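# Seat the rubber seal fully into the lid's groove

## Task

Push the rubber seal down into the lid's groove so that it sits in the groove along its entire loop, with no section left out.

## Robot and tools

Robot: two seven-joint arms, left_arm and right_arm, each ending in a two-finger gripper with foldable fingers. Cameras: cam_head_left, cam_head_right, cam_low (fixed), cam_left_wrist, cam_right_wrist (on the wrists).

Frame: the scene frame has its origin at table-top height midway between the nominal arm bases, +z up, +x out over the table, and left_arm on the +y side. Image left/right does not match arm names. Calibrated bases: left_arm (-0.053, +0.338, +0.026) m, right_arm (+0.035, -0.294, +0.026) m. Reported gripper positions and orientations may be off by a few centimetres, more at long reach. The gripper's fingers point along its own +z and close along its own y. end_effector_position is the point between the pads when shut; fingertips stick out about 33 mm past it (only 9 mm when fully open).

The 18-number row: one flat list covering both arms, left first. For each arm, in order: dx, dy, dz, rx, ry, rz, gripper position, force_limit, speed. All numbers lie in [-1, 1]. dx, dy, dz, rx, ry, rz are offsets, not poses: they are measured along scene-frame axes from that arm's Hand target as it stood when the action or move began. 1.0 equals 0.6 m for translation and 180 degrees for rotation; rx, ry, rz form a single rotation vector, applied about the Hand target's position. Six zeros for an arm means re-command its current Hand target. Gripper numbers are absolute commands: position +1 = open 140 mm, about -0.8 = pads touching, -1 = close until blocked. force_limit and speed start at +1; lower values grip more gently and close more slowly (about 30 mm/s at speed -1, 250 at +1). Always resend the gripper numbers you want kept; a 0 is a real command.

execute_actions(actions, cameras): actions is a list of actions; each action is up to 15 rows, each row one 1/30 s step, and a short action repeats its final row. Every row in an action counts from the action's start pose, not from the previous row; a new action starts from the then-current Hand target, so repeating an offset moves further. The controller clips each step to 70 mm and 16 degrees from the measured pose, so one action may fall short. An empty actions list returns images and full state. cameras: list of names, ["all"], or []; an unknown name invalidates the call.

move(target, speed, blend, blocking, cameras): drives grippers in straight lines toward target, which is one 18-number row or a list of up to 15 rows; every row is an offset from the same starting Hand targets, not from the previous row. speed is path top speed in m/s (0.002 to 2, default 0.25), one value or one per target. blend in metres rounds corners in a list (0 = stop at each). Paths do not avoid obstacles or the other arm; faster moves lag and overshoot more and hit harder. All paths cap at 10 s. blocking=false returns after about 0.5 s while the move continues. The result adds a move: line such as done, off_target, moving, held or fault; done means within 3 mm and 2 degrees at rest, but neither done nor off_target tells you about contact.

wait(seconds 0 to 10): lets the scene run holding last commands. stop: brakes a running move (fingers keep moving). zoom_image(camera, region [x0,y0,x1,y1], max 504 by 504 pixels): closer view of a camera's most recent image. clear_fault(arm): clears a reported torque or force fault on that arm. finished_scene(scene): ends the scene with the current scene's number; irreversible, so only call it once the seal is fully seated and stays so without the robot.

Results: Hand target is the last commanded pose after clipping; the gripper often rests short of it, and the next command, even all zeros, asks for it again. object_status: 0 moving, 1 blocked while opening, 2 blocked while closing (grip), 3 reached position or pads met. position_measured is in counts: 3 open, 75 about 100 mm, 139 about 60 mm, 200 about 20 mm, 230 pads touching. To tighten a grip, raise force_limit and nudge position (-1 to -0.98); to loosen, open then reclose slowly. Joint torques, External joint torques and Flange force (gripper axes) estimate loads and contact; they contain offset and noise. Wrist depth gives a 7x7 grid of distances in mm ahead of each wrist camera; '-' means no value.

Gripping: hold parts near the fingertip quarter of the pads; deeper in, fingers fold and grip unpredictably. Fingertips pressed against a surface fold easily unless fully closed, hiding the contact. For pressing a seal, closed fingers or the pad tips give a firmer tool.

Cautions: a contact torque on a joint at its limit (85 N m for the big joints, 11 N m for the wrist and forearm roll) or an outside force of 85 N on an arm stops it until clear_fault. Joint range ends and over-speed also fault the arm. Stay well inside joint ranges (elbow -3.077 to -0.117, wrist pitch 0.440 to 4.622, others as listed). Keep arms and grippers apart; the clearance check does not protect grippers or wrist cameras, and pressing between arms can fail the task. Press the seal gently and progressively rather than slamming; do not let anything fall or leave it off the table; avoid squeezing hard on parts still resting on a surface. Holding loads or straining toward unreachable poses heats motors; a MOTOR HOT line warns before an over-temperature stop. To end a push, command the Hand target back behind the gripper. Loose items may be nudged by outside disturbances.

Each tool is called after "Call:" in YAML: its name, and indented under it one key for each argument.

## Session

Call:
execute_actions:
  actions: []

Scene clock: 0.00 s.
left_arm: end_effector_position=(+0.2756, -0.2868, +0.3486) position_measured=3 object_status=3 end_effector_quat_wxyz=(+0.140, +0.919, -0.352, -0.108) | right_arm: end_effector_position=(+0.6231, -0.6214, +0.1507) position_measured=3 object_status=3 end_effector_quat_wxyz=(-0.555, +0.615, -0.559, +0.046)
Joint positions: left_arm=[-0.971 0.532 0.035 -1.094 -0.372 1.588 -1.748] | right_arm=[-0.97 0.672 0.083 -1.724 1.183 1.816 -1.708]
Joint velocities: left_arm=[-0.001 0.001 -0.001 -0.001 -0.001 0 0.005] | right_arm=[within noise]
Joint torques (N m): no reading
External joint torques (N m): no reading
Flange force (N): no reading
Wrist depth (mm): cam_left_wrist=[348 375 406 443 488 552 1725 / 360 390 430 471 522 583 1907 / 381 407 459 507 567 637 2134 / 398 133 491 505 480 137 2310 / - 113 530 553 355 137 97 / - 514 568 649 338 298 98 / - 551 623 719 215 200 -] | cam_right_wrist=[1417 2001 - 2241 1886 1402 185 / 1433 1736 - 2497 1956 1481 207 / 1533 1783 2473 2675 2362 - 223 / 1714 132 3159 3693 2789 134 224 / - 119 3197 4682 2521 - 103 / - 2946 3277 - 3543 593 103 / - 3543 3197 3159 2819 575 458]
Hand target: left_arm +0.2756, -0.2868, +0.3486; +0.140, +0.919, -0.352, -0.108 | right_arm +0.6231, -0.6214, +0.1507; -0.555, +0.615, -0.559, +0.046
Tool commands: left_gripper/position=+1.0 left_gripper/force_limit=+1.0 left_gripper/speed=+1.0 right_gripper/position=+1.0 right_gripper/force_limit=+1.0 right_gripper/speed=+1.0

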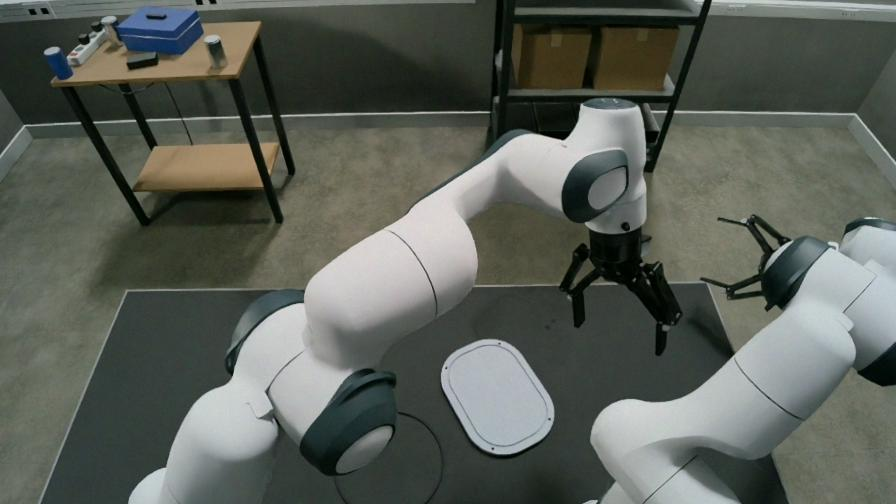

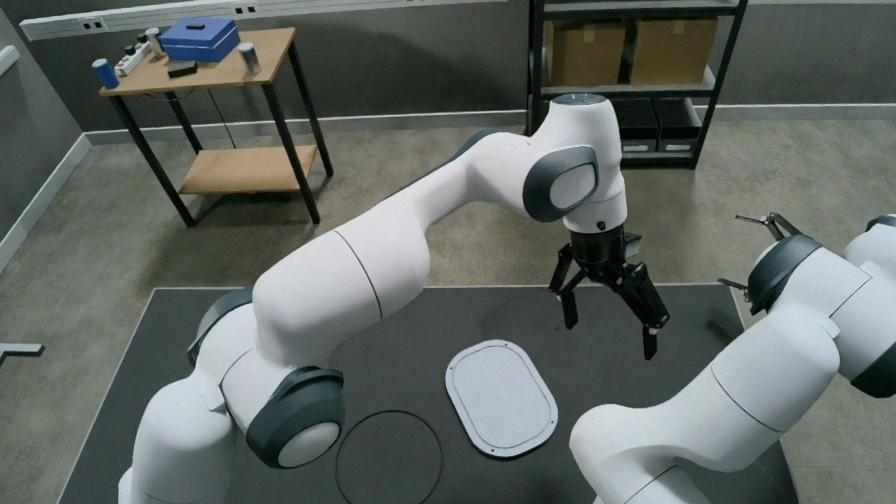

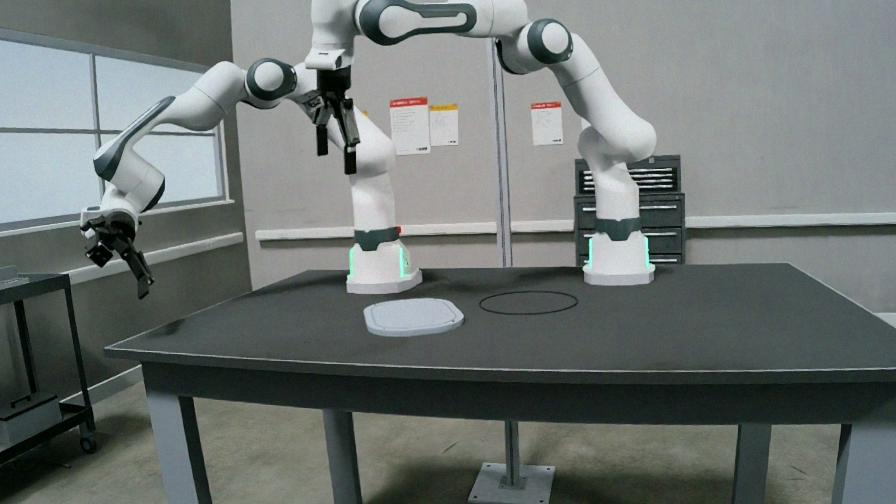

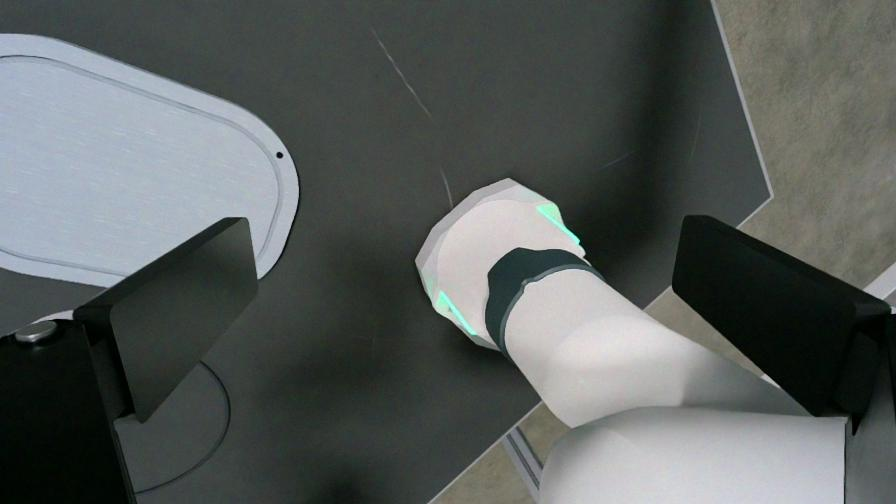

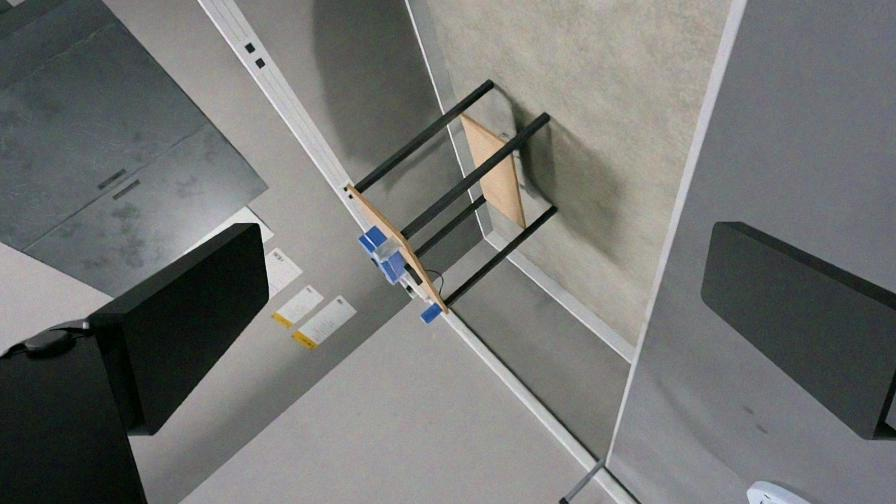

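Call:
move:
  target: [0.174, 0.345, 0.119, 0.0915, -0.0706, 0.230, 1, 1, 1, 0,0,0,0,0,0,1,1,1]
  cameras: ["all"]

Scene clock: 56.77 s.
left_arm: end_effector_position=(+0.3803, -0.0818, +0.4215) position_measured=3 object_status=3 end_effector_quat_wxyz=(+0.004, +1.000, -0.004, +0.001) | right_arm: end_effector_position=(+0.6231, -0.6214, +0.1507) position_measured=3 object_status=3 end_effector_quat_wxyz=(-0.555, +0.615, -0.559, +0.046)
Joint positions: left_arm=[-1.04 0.155 0.286 -1.427 -0.048 1.582 -2.302] | right_arm=[-0.97 0.672 0.083 -1.724 1.183 1.816 -1.708]
Joint velocities: left_arm=[0 0 0 0 0 0 -0.006] | right_arm=[within noise]
Joint torques (N m): left_arm=[-0.68 -34.98 1.66 23.47 1.42 2.42 -0.3] | right_arm=[0.36 -50.88 3.18 21.05 1.39 -0.65 -0.16]
External joint torques (N m): left_arm=[-0.69 0.95 0.15 -0.74 0.48 -0.22 -0.3] | right_arm=[0.1 -2.48 -0.01 0.05 0.07 0.04 -0.07]
Flange force (N): left_arm=[-1.4 0.2 1.6] | right_arm=[-7.7 0.2 -1.0]
Wrist depth (mm): cam_left_wrist=[492 493 496 494 503 503 507 / 514 520 520 511 521 530 532 / 544 544 545 539 550 557 560 / 571 133 580 576 587 137 587 / - 114 614 617 616 137 97 / - 639 654 657 586 661 98 / - 636 697 709 560 489 -] | cam_right_wrist=[1402 1986 2149 2241 1681 1358 177 / 1456 1542 2405 2362 1956 1440 - / 1551 1771 - 3048 2320 - - / 1702 132 2596 2427 2789 135 - / - 119 3745 4096 3913 - 103 / - 98 3319 3121 - - 99 / - - - 3084 2362 - -]
Hand target: left_arm +0.3800, -0.0798, +0.4200; +0.000, +1.000, -0.001, +0.000 | right_arm +0.6231, -0.6214, +0.1507; -0.555, +0.615, -0.559, +0.046
Off the commanded pose: left_arm 0.003 m, 1 deg | right_arm 0.000 m, 0 deg.
move: done

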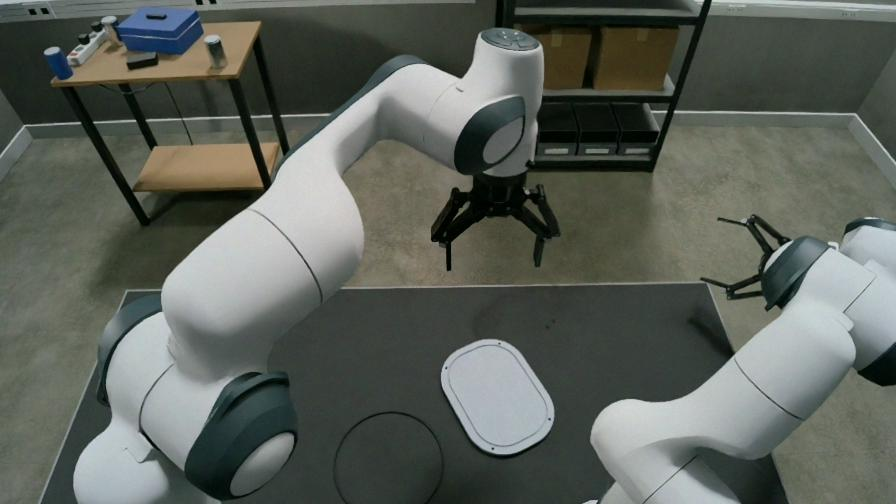

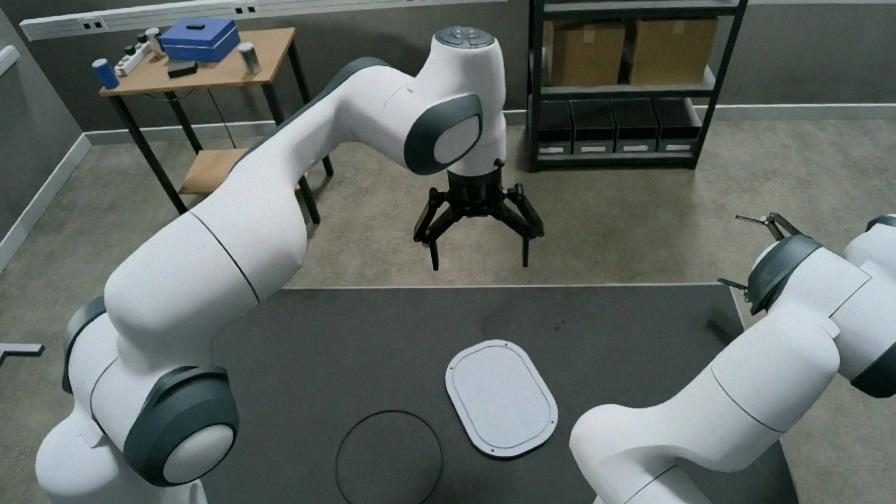

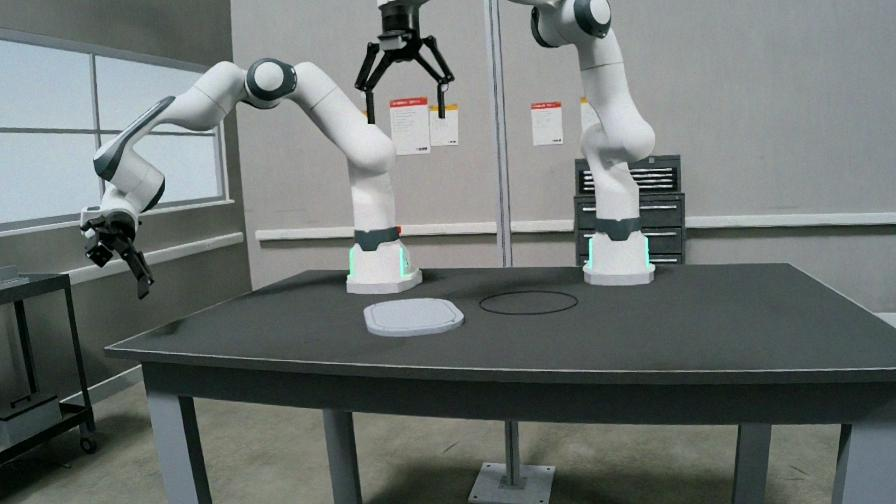

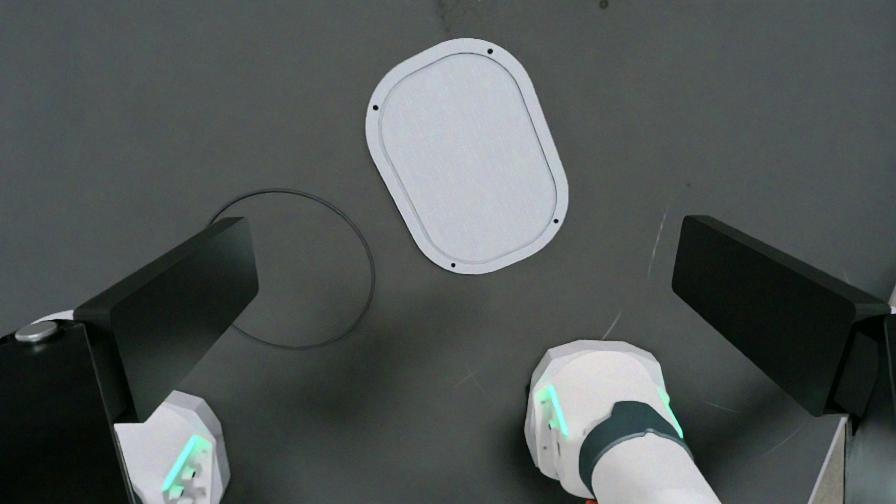

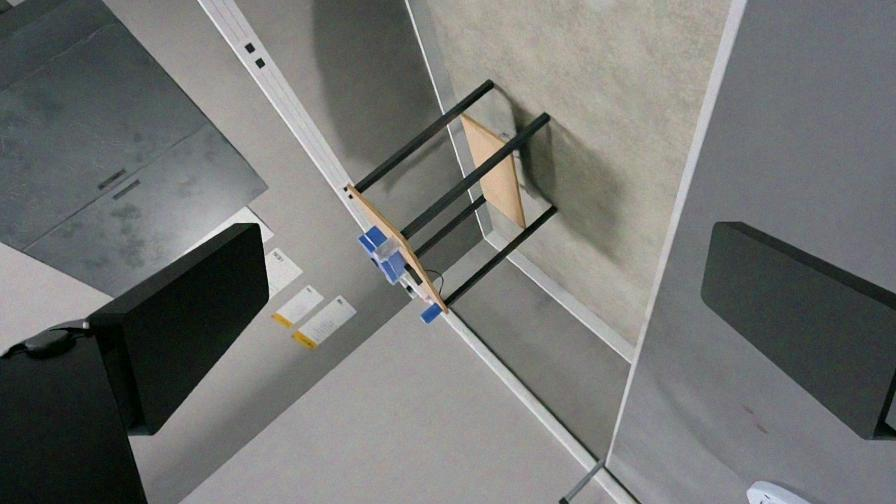

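Call:
zoom_image:
  camera: "cam_left_wrist"
  region: [340, 20, 592, 290]

Call:
zoom_image:
  camera: "cam_left_wrist"
  region: [180, 170, 400, 370]

Scaled by 1.867 from the camera's 896x504 image, which has a finer 1280x720 frame.

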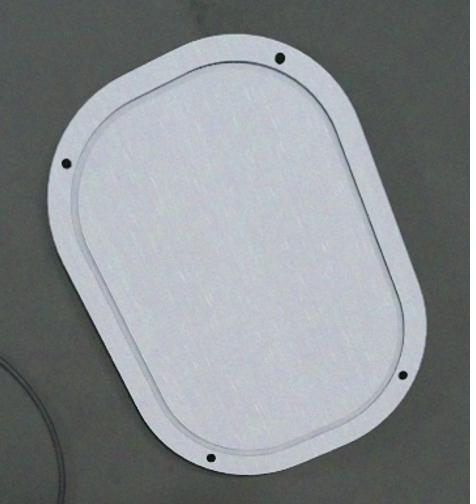

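Scaled by 2.291 from the camera's 896x504 image, which has a finer 1280x720 frame.

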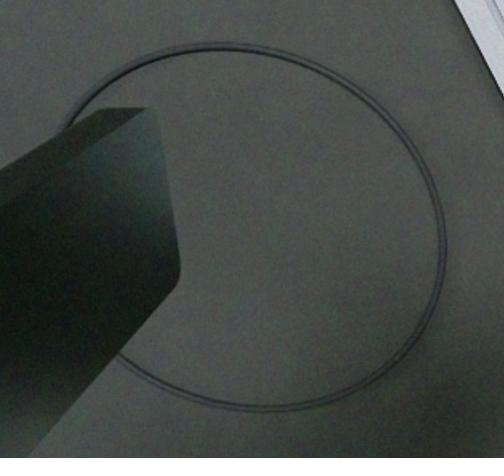

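Call:
move:
  target: [-0.1958, 0.4937, -0.45, 0, 0, -0.1667, -0.45, -1, 0, -0.4385, 0.4357, 0.2488, -0.3663, 0.1314, 0.2661, -0.45, -1, 0]
  cameras: ["all"]

Scene clock: 276.80 s.
left_arm: end_effector_position=(+0.2621, +0.2170, +0.1501) position_measured=186 object_status=3 end_effector_quat_wxyz=(+0.000, +0.967, -0.255, -0.002) | right_arm: end_effector_position=(+0.3617, -0.3598, +0.3002) position_measured=186 object_status=3 end_effector_quat_wxyz=(-0.001, +0.966, -0.257, +0.002)
Joint positions: left_arm=[-0.927 -0.601 0.593 -2.832 0.424 2.266 -1.739] | right_arm=[-0.674 -0.792 0.404 -2.576 0.295 1.818 -1.534]
Joint velocities: left_arm=[-0.001 0 -0.001 0.001 -0.002 0.001 0.005] | right_arm=[within noise]
Joint torques (N m): left_arm=[-1.13 -6.99 -6.75 20.79 1.16 2.94 0.08] | right_arm=[-0.22 -5.16 -6.98 23.1 0.79 2.41 0.05]
External joint torques (N m): left_arm=[-1.18 -0.03 0.4 -0.66 0.48 0.31 0.09] | right_arm=[-0.18 -1.08 0.94 -0.85 -0.06 -0.25 0.05]
Flange force (N): left_arm=[0.7 0.6 2.9] | right_arm=[-5.2 -0.3 1.6]
Wrist depth (mm): cam_left_wrist=[250 251 252 254 255 257 258 / 263 264 265 267 269 271 272 / 277 278 281 282 284 286 287 / 294 296 293 293 295 303 306 / 312 84 94 315 88 88 323 / - 68 75 335 - 72 67 / - - - 365 - 73 -] | cam_right_wrist=[- 398 - - - - 1130 / - - - - - 415 433 / - 440 442 441 - - - / - 461 456 120 136 447 433 / 508 473 94 - 87 87 - / - - - - - 79 69 / - - - - - - 67]
Hand target: left_arm +0.2626, +0.2164, +0.1500; +0.000, +0.966, -0.260, +0.000 | right_arm +0.3600, -0.3600, +0.3000; +0.001, +0.966, -0.259, +0.000
Off the commanded pose: left_arm 0.001 m, 1 deg | right_arm 0.002 m, 0 deg.
move: done

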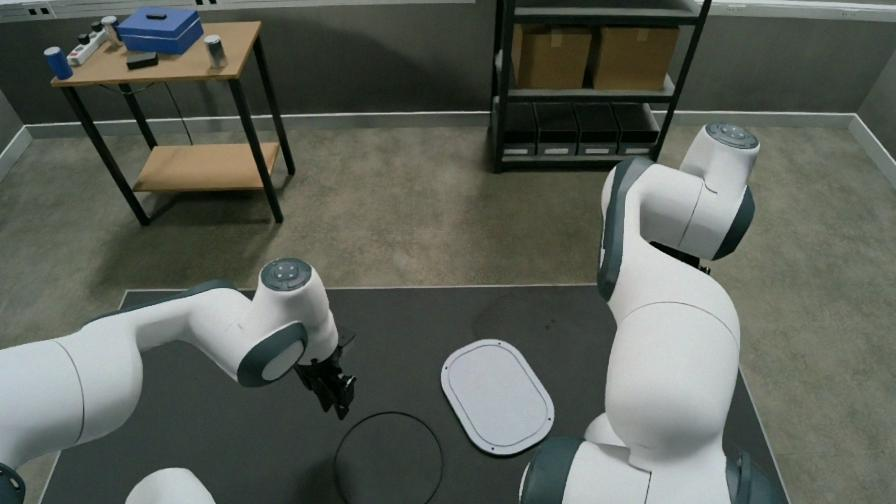

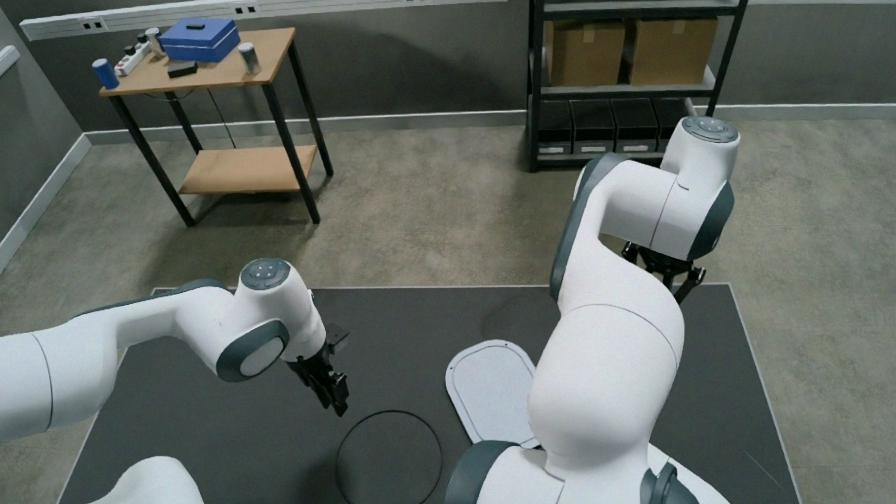

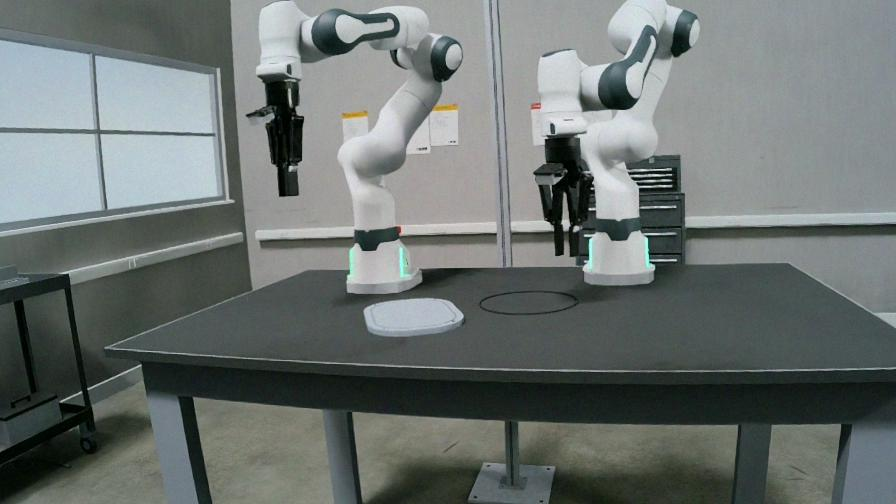

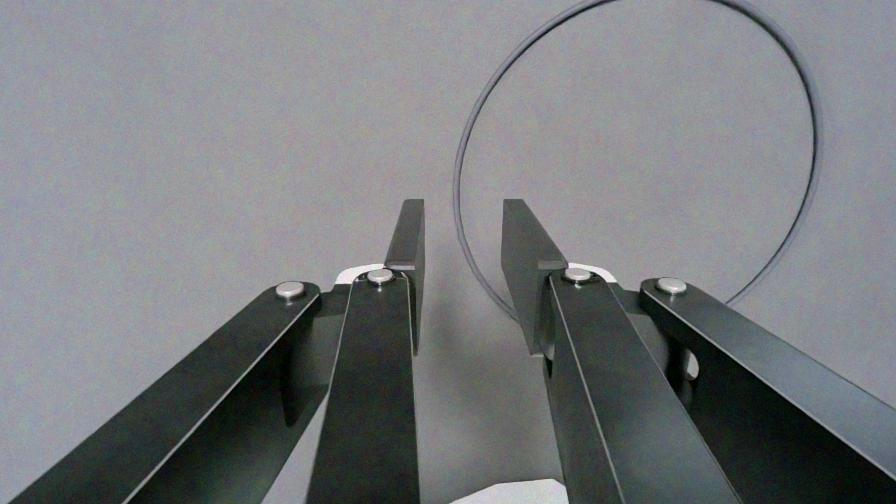

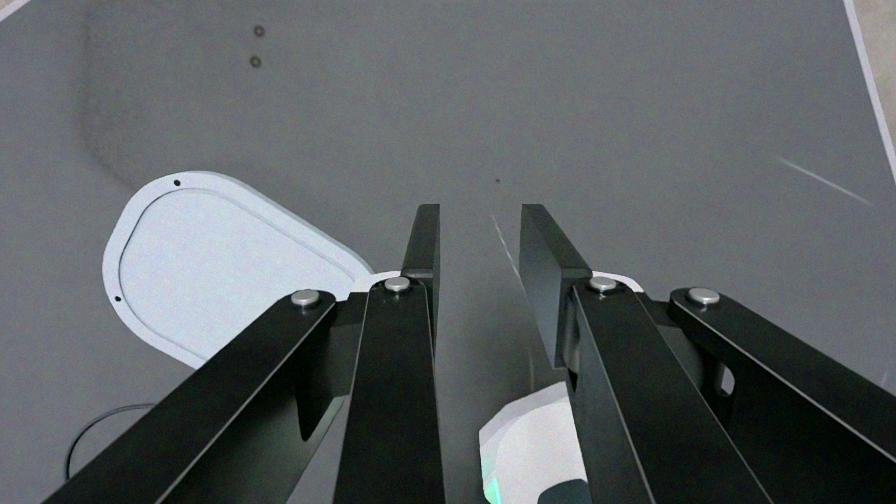

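Call:
zoom_image:
  camera: "cam_left_wrist"
  region: [400, 0, 600, 200]

Call:
zoom_image:
  camera: "cam_right_wrist"
  region: [90, 150, 410, 400]

Scaled by 2.520 from the camera's 896x504 image, which has a finer 1280x720 frame.

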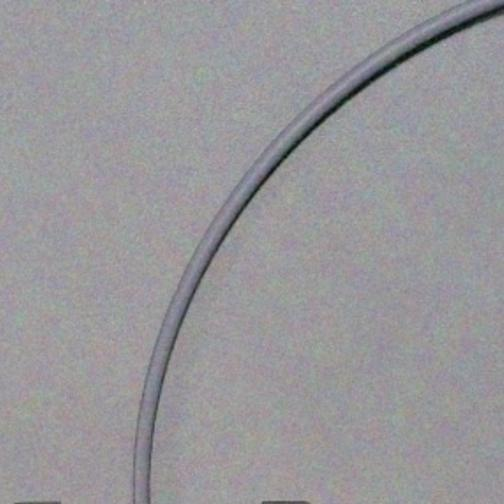

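Scaled by 1.575 from the camera's 896x504 image, which has a finer 1280x720 frame.

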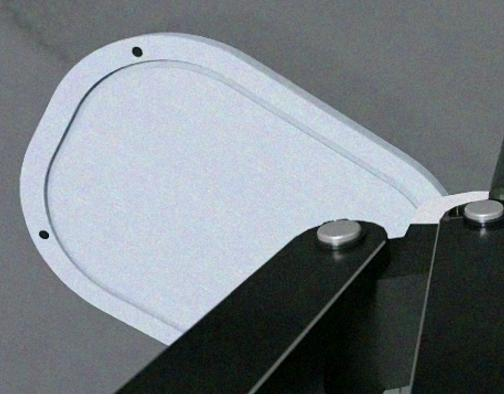

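Call:
move:
  target:
    - [0.025, 0.0433, 0, 0,0,0, -1, -1, -1, 0,0,0,0,0,0,-0.45,-1,0]
    - [0.025, 0.0433, -0.1833, 0,0,0, -1, -1, -1, 0,0,0,0,0,0,-0.45,-1,0]
  speed: [0.1, 0.08]
  cameras: ["cam_left_wrist"]

Scene clock: 322.33 s.
left_arm: end_effector_position=(+0.2759, +0.2430, +0.0397) position_measured=230 object_status=3 end_effector_quat_wxyz=(-0.001, +0.966, -0.258, -0.002) | right_arm: end_effector_position=(+0.3616, -0.3599, +0.3002) position_measured=186 object_status=3 end_effector_quat_wxyz=(-0.001, +0.966, -0.257, +0.002)
Joint positions: left_arm=[-1.072 -0.211 0.879 -2.891 0.411 2.721 -1.614] | right_arm=[-0.674 -0.792 0.405 -2.576 0.295 1.818 -1.533]
Joint velocities: left_arm=[-0.001 0 0 0 0.001 0.003 0.008] | right_arm=[within noise]
Joint torques (N m): left_arm=[-1.04 -9.21 -2.94 16.74 -0.14 2.91 0.13] | right_arm=[-0.22 -5.15 -7.02 23.15 0.86 2.45 0.07]
External joint torques (N m): left_arm=[-1.07 1.31 0.53 0.5 -0.49 0.26 0.13] | right_arm=[-0.22 -1.16 0.85 -0.78 0.01 -0.21 0.07]
Flange force (N): left_arm=[0.0 0.0 0.0] | right_arm=[-5.3 -0.2 1.5]
Wrist depth (mm): cam_left_wrist=[155 154 155 155 156 156 157 / 162 162 163 163 164 165 165 / 170 172 172 172 173 174 175 / 181 181 182 125 181 184 185 / 192 190 82 83 88 192 198 / 202 67 71 67 - 70 207 / - - - - - 71 -] | cam_right_wrist=[- - - - 415 - 1145 / 426 - 430 426 - - - / 451 443 441 444 - - - / 475 458 458 459 136 - - / 497 474 94 112 87 87 494 / - - - - - 79 69 / - - - - - - 67]
Hand target: left_arm +0.2776, +0.2424, +0.0400; +0.000, +0.966, -0.260, +0.000 | right_arm +0.3600, -0.3600, +0.3000; +0.001, +0.966, -0.259, +0.000
Off the commanded pose: left_arm 0.002 m, 0 deg | right_arm 0.002 m, 0 deg.
move: done
Images, in order (width x height): cam_left_wrist 896x504.

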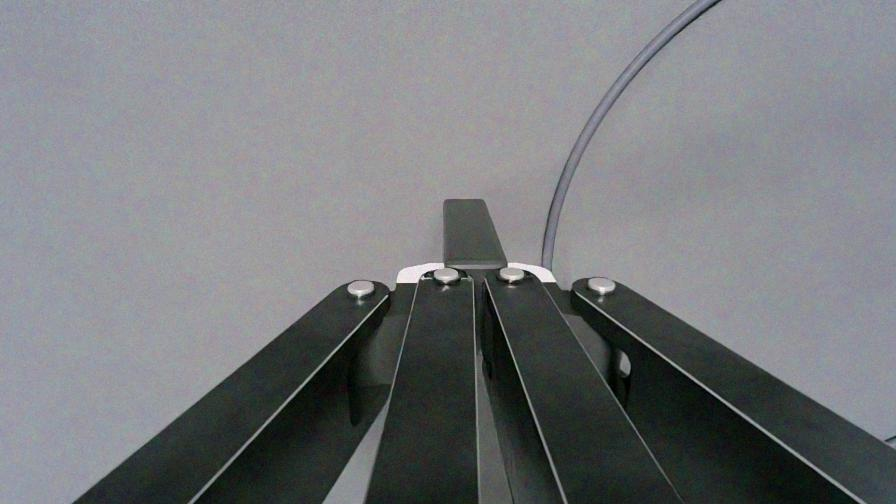

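Call:
move:
  target: [0, 0, -0.005, 0,0,0, -1, -1, -1, 0,0,0,0,0,0,-0.45,-1,0]
  speed: 0.02

Call:
move:
  target: [0, 0, -0.005, 0,0,0, -1, -1, -1, 0,0,0,0,0,0,-0.45,-1,0]
  speed: 0.02

Call:
move:
  target: [0, 0, -0.005, 0,0,0, -1, -1, -1, 0,0,0,0,0,0,-0.45,-1,0]
  speed: 0.02

Scene clock: 330.23 s.
left_arm: end_effector_position=(+0.2762, +0.2429, +0.0368) position_measured=230 object_status=3 end_effector_quat_wxyz=(-0.001, +0.966, -0.259, -0.001) | right_arm: end_effector_position=(+0.3616, -0.3599, +0.3002) position_measured=186 object_status=3 end_effector_quat_wxyz=(-0.001, +0.966, -0.257, +0.002)
Joint positions: left_arm=[-1.088 -0.197 0.893 -2.891 0.401 2.735 -1.606] | right_arm=[-0.674 -0.792 0.405 -2.576 0.295 1.818 -1.533]
Joint velocities: left_arm=[-0.001 0 0.001 0 -0.001 0.003 0.004] | right_arm=[within noise]
Joint torques (N m): left_arm=[-0.8 -9.22 -3.15 16.21 -0.15 2.99 0.1] | right_arm=[-0.2 -5.16 -6.99 23.17 0.86 2.45 0.08]
External joint torques (N m): left_arm=[-0.79 1.19 0.15 0.23 -0.5 0.36 0.1] | right_arm=[-0.18 -1.18 0.88 -0.68 0.02 -0.19 0.08]
Flange force (N): left_arm=[0.0 0.0 0.0] | right_arm=[-5.2 -0.4 1.4]
Wrist depth (mm): cam_left_wrist=[152 152 152 153 153 154 154 / 159 160 160 161 162 162 163 / 168 170 169 169 171 171 172 / 176 178 179 125 178 182 182 / 189 187 82 83 88 188 194 / 199 68 71 67 - 70 204 / - - - - - 71 -] | cam_right_wrist=[- - - - - - 1197 / 421 - - - - - - / - 439 - - 443 - - / - 459 457 111 136 - - / - 475 94 - 87 87 - / - - - - - 79 69 / - - - - - - 67]
Hand target: left_arm +0.2776, +0.2424, +0.0370; +0.000, +0.966, -0.260, +0.000 | right_arm +0.3600, -0.3600, +0.3000; +0.001, +0.966, -0.259, +0.000
Off the commanded pose: left_arm 0.002 m, 0 deg | right_arm 0.002 m, 0 deg.
move: done

Scene clock: 331.10 s.
left_arm: end_effector_position=(+0.2765, +0.2428, +0.0340) position_measured=230 object_status=3 end_effector_quat_wxyz=(-0.001, +0.966, -0.259, -0.001) | right_arm: end_effector_position=(+0.3616, -0.3599, +0.3002) position_measured=186 object_status=3 end_effector_quat_wxyz=(-0.001, +0.966, -0.257, +0.002)
Joint positions: left_arm=[-1.105 -0.183 0.908 -2.891 0.389 2.749 -1.598] | right_arm=[-0.674 -0.792 0.405 -2.576 0.295 1.818 -1.533]
Joint velocities: left_arm=[-0.002 0.001 0.002 0.001 0 0.003 0.005] | right_arm=[within noise]
Joint torques (N m): left_arm=[-0.76 -9.17 -2.38 15.85 -0.2 3.01 0.18] | right_arm=[-0.2 -5.18 -6.97 23.18 0.87 2.44 0.08]
External joint torques (N m): left_arm=[-0.78 1.3 0.71 -0.03 -0.53 0.37 0.18] | right_arm=[-0.17 -1.15 0.93 -0.77 0.02 -0.22 0.08]
Flange force (N): left_arm=[0.0 0.0 0.0] | right_arm=[-5.3 -0.4 1.5]
Wrist depth (mm): cam_left_wrist=[149 150 150 150 151 151 152 / 157 157 157 160 158 160 160 / 165 166 166 166 168 168 169 / 175 175 176 125 175 179 179 / 185 184 82 83 88 185 190 / 195 68 71 67 - 70 201 / - - - - - 71 -] | cam_right_wrist=[- - - - - - 1344 / - - 432 - - 413 - / - 442 - - - 444 - / 474 458 457 111 136 453 - / - 477 94 - 87 87 - / - - - - - 79 69 / - - - - - - 67]
Hand target: left_arm +0.2776, +0.2424, +0.0340; +0.000, +0.966, -0.260, +0.000 | right_arm +0.3600, -0.3600, +0.3000; +0.001, +0.966, -0.259, +0.000
Off the commanded pose: left_arm 0.001 m, 0 deg | right_arm 0.002 m, 0 deg.
move: done

Scene clock: 331.93 s.
left_arm: end_effector_position=(+0.2768, +0.2428, +0.0337) position_measured=230 object_status=3 end_effector_quat_wxyz=(+0.002, +0.966, -0.257, -0.002) | right_arm: end_effector_position=(+0.3616, -0.3599, +0.3002) position_measured=186 object_status=3 end_effector_quat_wxyz=(-0.001, +0.966, -0.257, +0.002)
Joint positions: left_arm=[-1.119 -0.183 0.924 -2.889 0.377 2.748 -1.589] | right_arm=[-0.674 -0.792 0.405 -2.576 0.295 1.818 -1.533]
Joint velocities: left_arm=[-0.003 0 0.004 0 0 -0.001 0.004] | right_arm=[within noise]
Joint torques (N m): left_arm=[-3.14 -1.94 -2.84 13.47 -0.32 6.16 0.03] | right_arm=[-0.19 -5.17 -6.99 23.19 0.86 2.44 0.09]
External joint torques (N m): left_arm=[-3.09 8.26 0.35 -2.36 -0.67 3.51 0.03] | right_arm=[-0.19 -1.16 0.87 -0.69 0.01 -0.2 0.09]
Flange force (N): left_arm=[0.0 0.0 0.0] | right_arm=[-5.1 -0.4 1.4]
Wrist depth (mm): cam_left_wrist=[148 150 149 150 151 152 153 / 156 156 157 159 159 160 160 / 164 166 166 167 167 168 170 / 174 175 175 125 176 179 180 / 184 183 82 83 88 185 191 / 194 68 71 67 - 70 202 / - - - - - 71 -] | cam_right_wrist=[- - - - 394 - 1097 / 433 - - 415 - 419 444 / - 437 - - - - 437 / - 459 459 112 173 451 - / - - 94 - 87 88 - / - - - - - 79 69 / - - - - - - 67]
Hand target: left_arm +0.2776, +0.2424, +0.0310; +0.000, +0.966, -0.260, +0.000 | right_arm +0.3600, -0.3600, +0.3000; +0.001, +0.966, -0.259, +0.000
Off the commanded pose: left_arm 0.003 m, 0 deg | right_arm 0.002 m, 0 deg.
move: done

Call:
move:
  target:
    - [0, 0, 0.05, 0,0,0, -1, -1, -1, 0,0,0,0,0,0,-0.45,-1,0]
    - [-0.0275, -0.0477, 0.05, 0,0,0, -0.45, -1, -1, 0,0,0,0,0,0,-0.45,-1,0]
    - [-0.0275, -0.0477, 0.0083, 0,0,0, -0.45, -1, -1, 0,0,0,0,0,0,-0.45,-1,0]
  speed: [0.08, 0.08, 0.05]
  cameras: ["cam_left_wrist"]

Scene clock: 349.70 s.
left_arm: end_effector_position=(+0.2604, +0.2143, +0.0361) position_measured=186 object_status=3 end_effector_quat_wxyz=(-0.001, +0.966, -0.258, -0.001) | right_arm: end_effector_position=(+0.3616, -0.3599, +0.3002) position_measured=186 object_status=3 end_effector_quat_wxyz=(-0.001, +0.966, -0.257, +0.002)
Joint positions: left_arm=[-1.105 -0.2 0.814 -2.911 0.387 2.745 -1.691] | right_arm=[-0.674 -0.792 0.405 -2.576 0.295 1.818 -1.533]
Joint velocities: left_arm=[-0.001 0 0.001 0 0.002 0.002 0.006] | right_arm=[within noise]
Joint torques (N m): left_arm=[-1.14 -10.17 -2.55 15.83 -0.17 2.96 0.13] | right_arm=[-0.2 -5.14 -6.98 23.17 0.85 2.44 0.11]
External joint torques (N m): left_arm=[-1.16 1.22 0.5 -0.06 -0.51 0.32 0.13] | right_arm=[-0.16 -1.11 0.93 -0.74 0.01 -0.21 0.11]
Flange force (N): left_arm=[11.6 -0.1 15.0] | right_arm=[-5.1 -0.5 1.5]
Wrist depth (mm): cam_left_wrist=[151 151 152 152 152 153 154 / 159 159 160 160 161 161 162 / 168 170 168 169 170 171 172 / 177 177 176 177 176 181 181 / 188 183 94 188 88 88 192 / - 68 75 201 - 72 67 / - - - 219 - 73 -] | cam_right_wrist=[- - - 396 410 - 1243 / - 431 - 435 421 - - / - 440 - - - - - / - 455 458 111 136 - - / - - 94 - 87 87 - / - - - - - 79 69 / - - - 533 - - 67]
Hand target: left_arm +0.2611, +0.2138, +0.0360; +0.000, +0.966, -0.260, +0.000 | right_arm +0.3600, -0.3600, +0.3000; +0.001, +0.966, -0.259, +0.000
Off the commanded pose: left_arm 0.001 m, 0 deg | right_arm 0.002 m, 0 deg.
move: done
Images, in order (width x height): cam_left_wrist 896x504.

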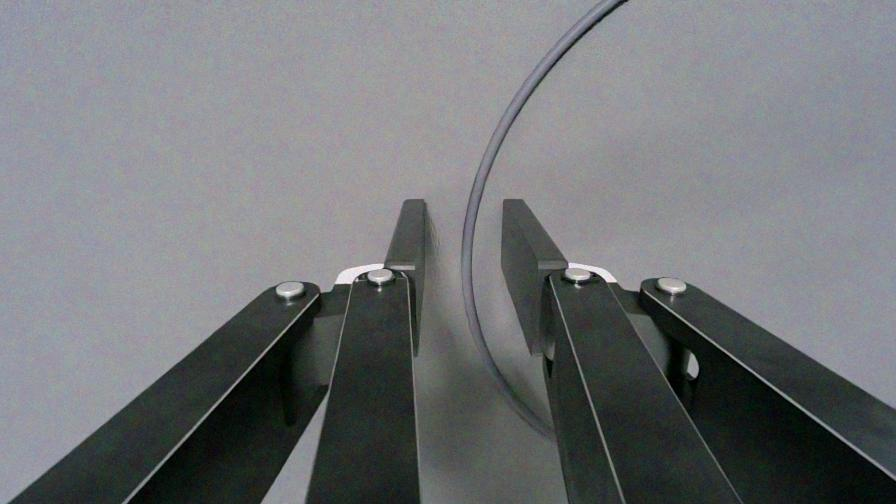

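Call:
execute_actions:
  actions:
    - [[0,0,0,0,0,0,-1,-1,-1,0,0,0,0,0,0,-0.45,-1,0]]
    - [[0,0,0,0,0,0,-1,-1,-1,0,0,0,0,0,0,-0.45,-1,0]]
    - [[0,0,0,0,0,0,-1,-1,-1,0,0,0,0,0,0,-0.45,-1,0]]
    - [[0,0,0,0,0,0,-1,-1,-1,0,0,0,0,0,0,-0.45,-1,0]]
  cameras: ["cam_left_wrist"]

Scene clock: 356.43 s.
left_arm: end_effector_position=(+0.2605, +0.2129, +0.0364) position_measured=226 object_status=2 end_effector_quat_wxyz=(+0.000, +0.966, -0.260, +0.000) | right_arm: end_effector_position=(+0.3616, -0.3599, +0.3002) position_measured=186 object_status=3 end_effector_quat_wxyz=(-0.001, +0.966, -0.257, +0.002)
Joint positions: left_arm=[-1.109 -0.201 0.817 -2.911 0.387 2.746 -1.689] | right_arm=[-0.674 -0.792 0.405 -2.576 0.295 1.818 -1.533]
Joint torques (N m): left_arm=[-0.15 -9.31 -1.85 16.36 0.22 3.02 0.05] | right_arm=[-0.2 -5.22 -7.03 23.17 0.87 2.44 0.1]
External joint torques (N m): left_arm=[-0.18 2.12 1.22 0.33 -0.12 0.35 0.05] | right_arm=[-0.16 -1.26 0.86 -0.72 0.02 -0.21 0.1]
External joint torques at the end of the 1st action: left_arm=[-1.08 1.15 0.19 -0.02 -0.31 0.26 0.09] | right_arm=[-0.26 -1.12 0.84 -0.76 0.02 -0.21 0.11]
External joint torques at the end of the 2nd action: left_arm=[-0.3 2.13 1.2 0.38 -0.12 0.35 0.04] | right_arm=[-0.24 -1.19 0.87 -0.72 0.01 -0.21 0.1]
External joint torques at the end of the 3rd action: left_arm=[-0.15 2.05 1.26 0.45 -0.14 0.38 0.07] | right_arm=[-0.16 -1.21 0.91 -0.64 0.02 -0.19 0.12]
Flange force (N): left_arm=[10.6 -2.7 16.2] | right_arm=[-5.6 -0.3 1.4]
Flange force at the end of the 1st action (N): left_arm=[9.6 0.4 12.5] | right_arm=[-5.1 -0.3 1.5]
Flange force at the end of the 2nd action (N): left_arm=[11.2 -2.5 16.5] | right_arm=[-5.2 -0.3 1.4]
Flange force at the end of the 3rd action (N): left_arm=[10.8 -2.9 16.0] | right_arm=[-5.2 -0.5 1.3]
Wrist depth (mm): cam_left_wrist=[151 151 152 153 153 154 154 / 159 159 160 160 161 162 162 / 168 170 169 169 170 171 172 / 177 178 178 119 178 181 182 / 188 186 85 83 88 187 193 / 197 - 71 67 - 71 203 / - - - - - 72 -] | cam_right_wrist=[- 418 - - - - 1197 / - 419 - - - - 425 / - 454 - - - - - / - 462 456 112 136 - - / - 475 94 - 87 87 - / - - - - - 79 69 / - - - 550 - - 67]
Hand target: left_arm +0.2611, +0.2138, +0.0360; +0.000, +0.966, -0.260, +0.000 | right_arm +0.3600, -0.3600, +0.3000; +0.001, +0.966, -0.259, +0.000
Off the commanded pose: left_arm 0.001 m, 0 deg | right_arm 0.002 m, 0 deg.
Images, in order (width x height): cam_left_wrist 896x504.

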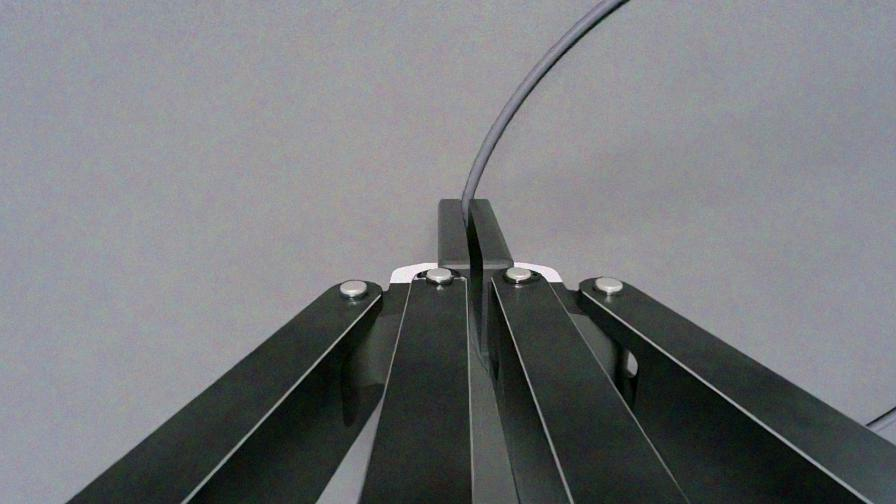

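Call:
move:
  target: [0, 0, 0.1, 0,0,0, -1, -1, -1, 0,0,0,0,0,0,-0.45,-1,0]
  speed: 0.06
  cameras: ["all"]

Scene clock: 364.47 s.
left_arm: end_effector_position=(+0.2613, +0.2132, +0.0955) position_measured=226 object_status=2 end_effector_quat_wxyz=(+0.001, +0.965, -0.262, +0.001) | right_arm: end_effector_position=(+0.3616, -0.3599, +0.3002) position_measured=186 object_status=3 end_effector_quat_wxyz=(-0.001, +0.966, -0.257, +0.002)
Joint positions: left_arm=[-0.979 -0.445 0.684 -2.887 0.458 2.484 -1.739] | right_arm=[-0.674 -0.792 0.405 -2.576 0.295 1.818 -1.533]
Joint velocities: left_arm=[0.001 0 0 -0.001 0 -0.003 -0.002] | right_arm=[within noise]
Joint torques (N m): left_arm=[-0.26 -9.02 -6.15 19.13 0.54 2.49 -0.41] | right_arm=[-0.24 -5.15 -7 23.19 0.86 2.46 0.09]
External joint torques (N m): left_arm=[-0.3 -0.02 -0.33 -0.14 -0.01 -0.17 -0.41] | right_arm=[-0.25 -1.14 0.85 -0.68 0.01 -0.18 0.09]
Flange force (N): left_arm=[-0.6 2.0 -1.1] | right_arm=[-4.9 -0.3 1.4]
Wrist depth (mm): cam_left_wrist=[203 203 205 205 205 208 209 / 213 214 215 216 217 218 220 / 224 225 227 226 229 231 232 / 237 238 240 114 240 245 246 / 252 251 85 83 88 253 261 / 265 - 71 67 - 71 275 / - - - - - 72 -] | cam_right_wrist=[- - - - - 419 404 / 438 - - - - 414 428 / 447 438 - 454 - - - / - 460 458 133 135 - - / - 475 94 - 87 87 - / - - - 508 - 79 69 / - - - - - - 67]
Hand target: left_arm +0.2611, +0.2138, +0.0960; +0.000, +0.966, -0.260, +0.000 | right_arm +0.3600, -0.3600, +0.3000; +0.001, +0.966, -0.259, +0.000
Off the commanded pose: left_arm 0.001 m, 0 deg | right_arm 0.002 m, 0 deg.
move: done

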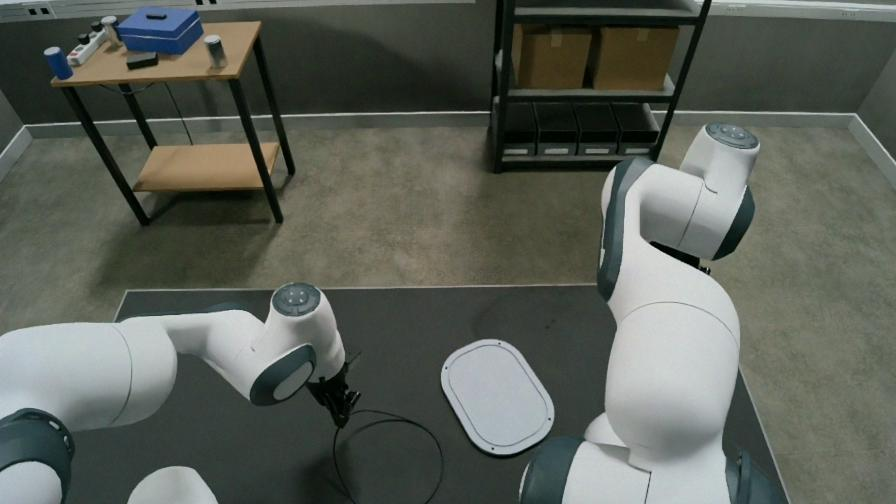

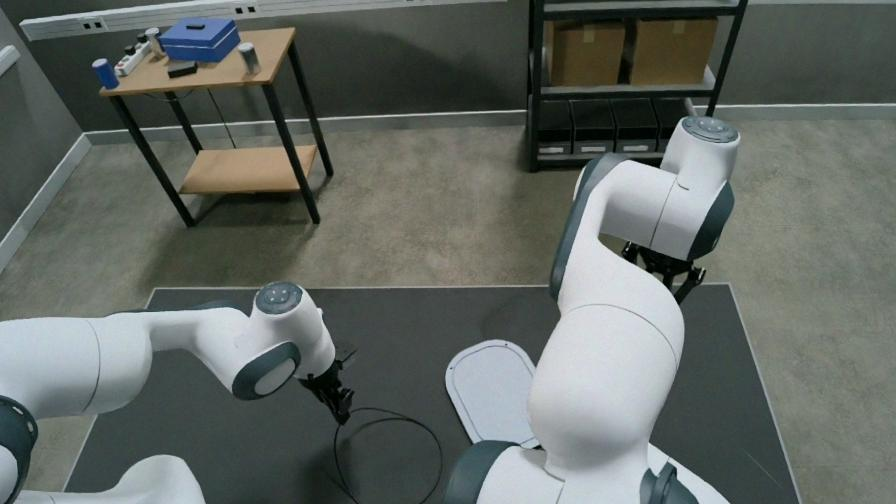

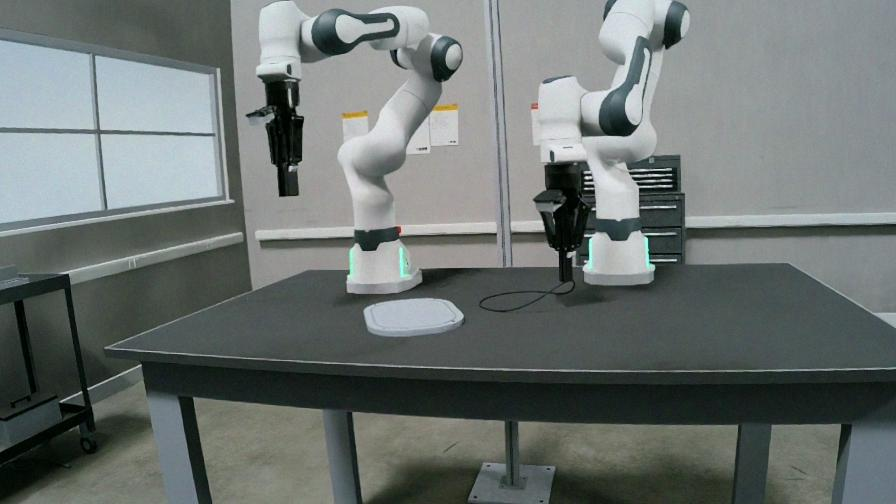

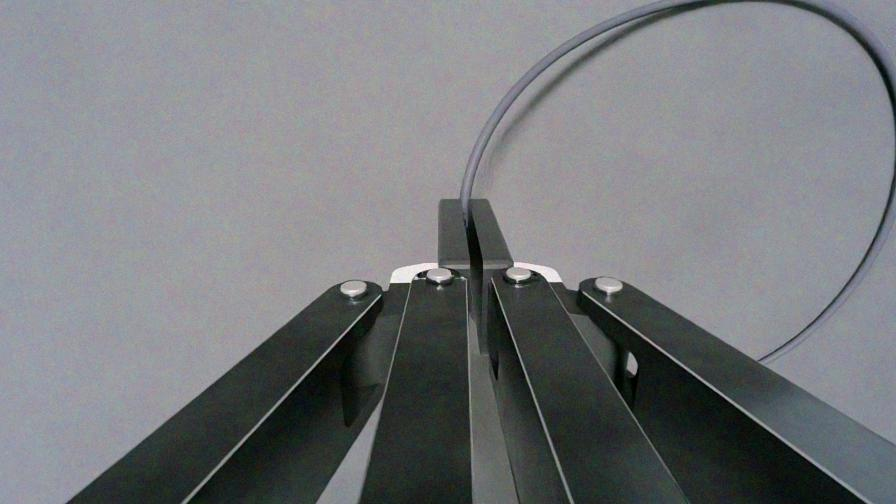

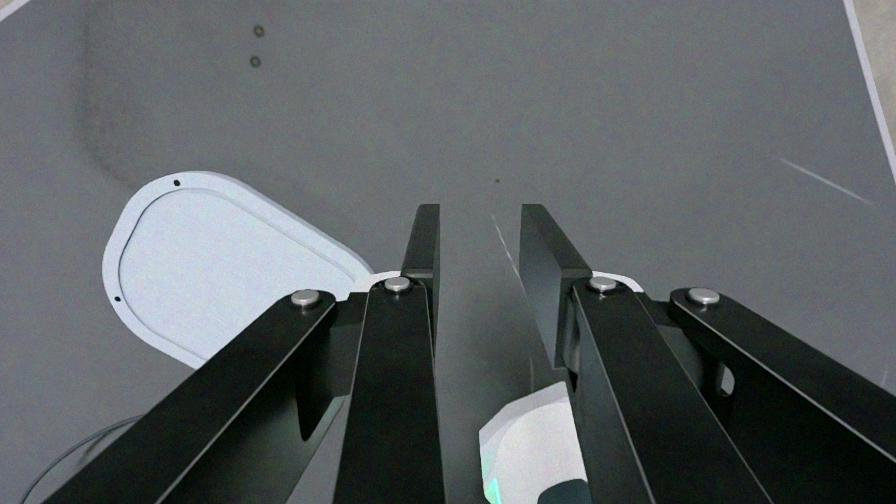

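Call:
zoom_image:
  camera: "cam_low"
  region: [440, 180, 640, 330]

Call:
zoom_image:
  camera: "cam_head_left"
  region: [250, 350, 500, 504]

Scaled by 2.520 from the camera's 896x504 image, which has a finer 1280x720 frame.

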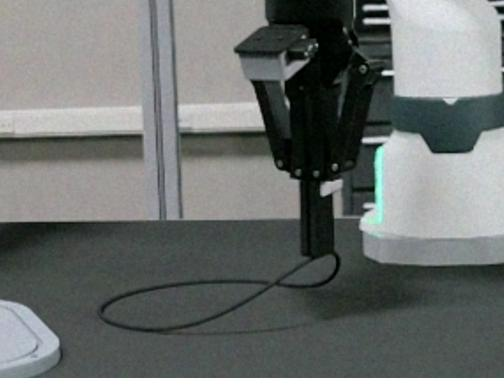

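Scaled by 2.016 from the camera's 896x504 image, which has a finer 1280x720 frame.

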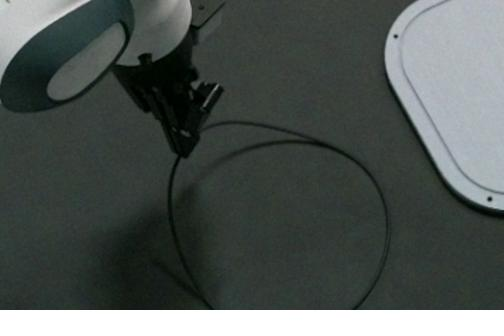

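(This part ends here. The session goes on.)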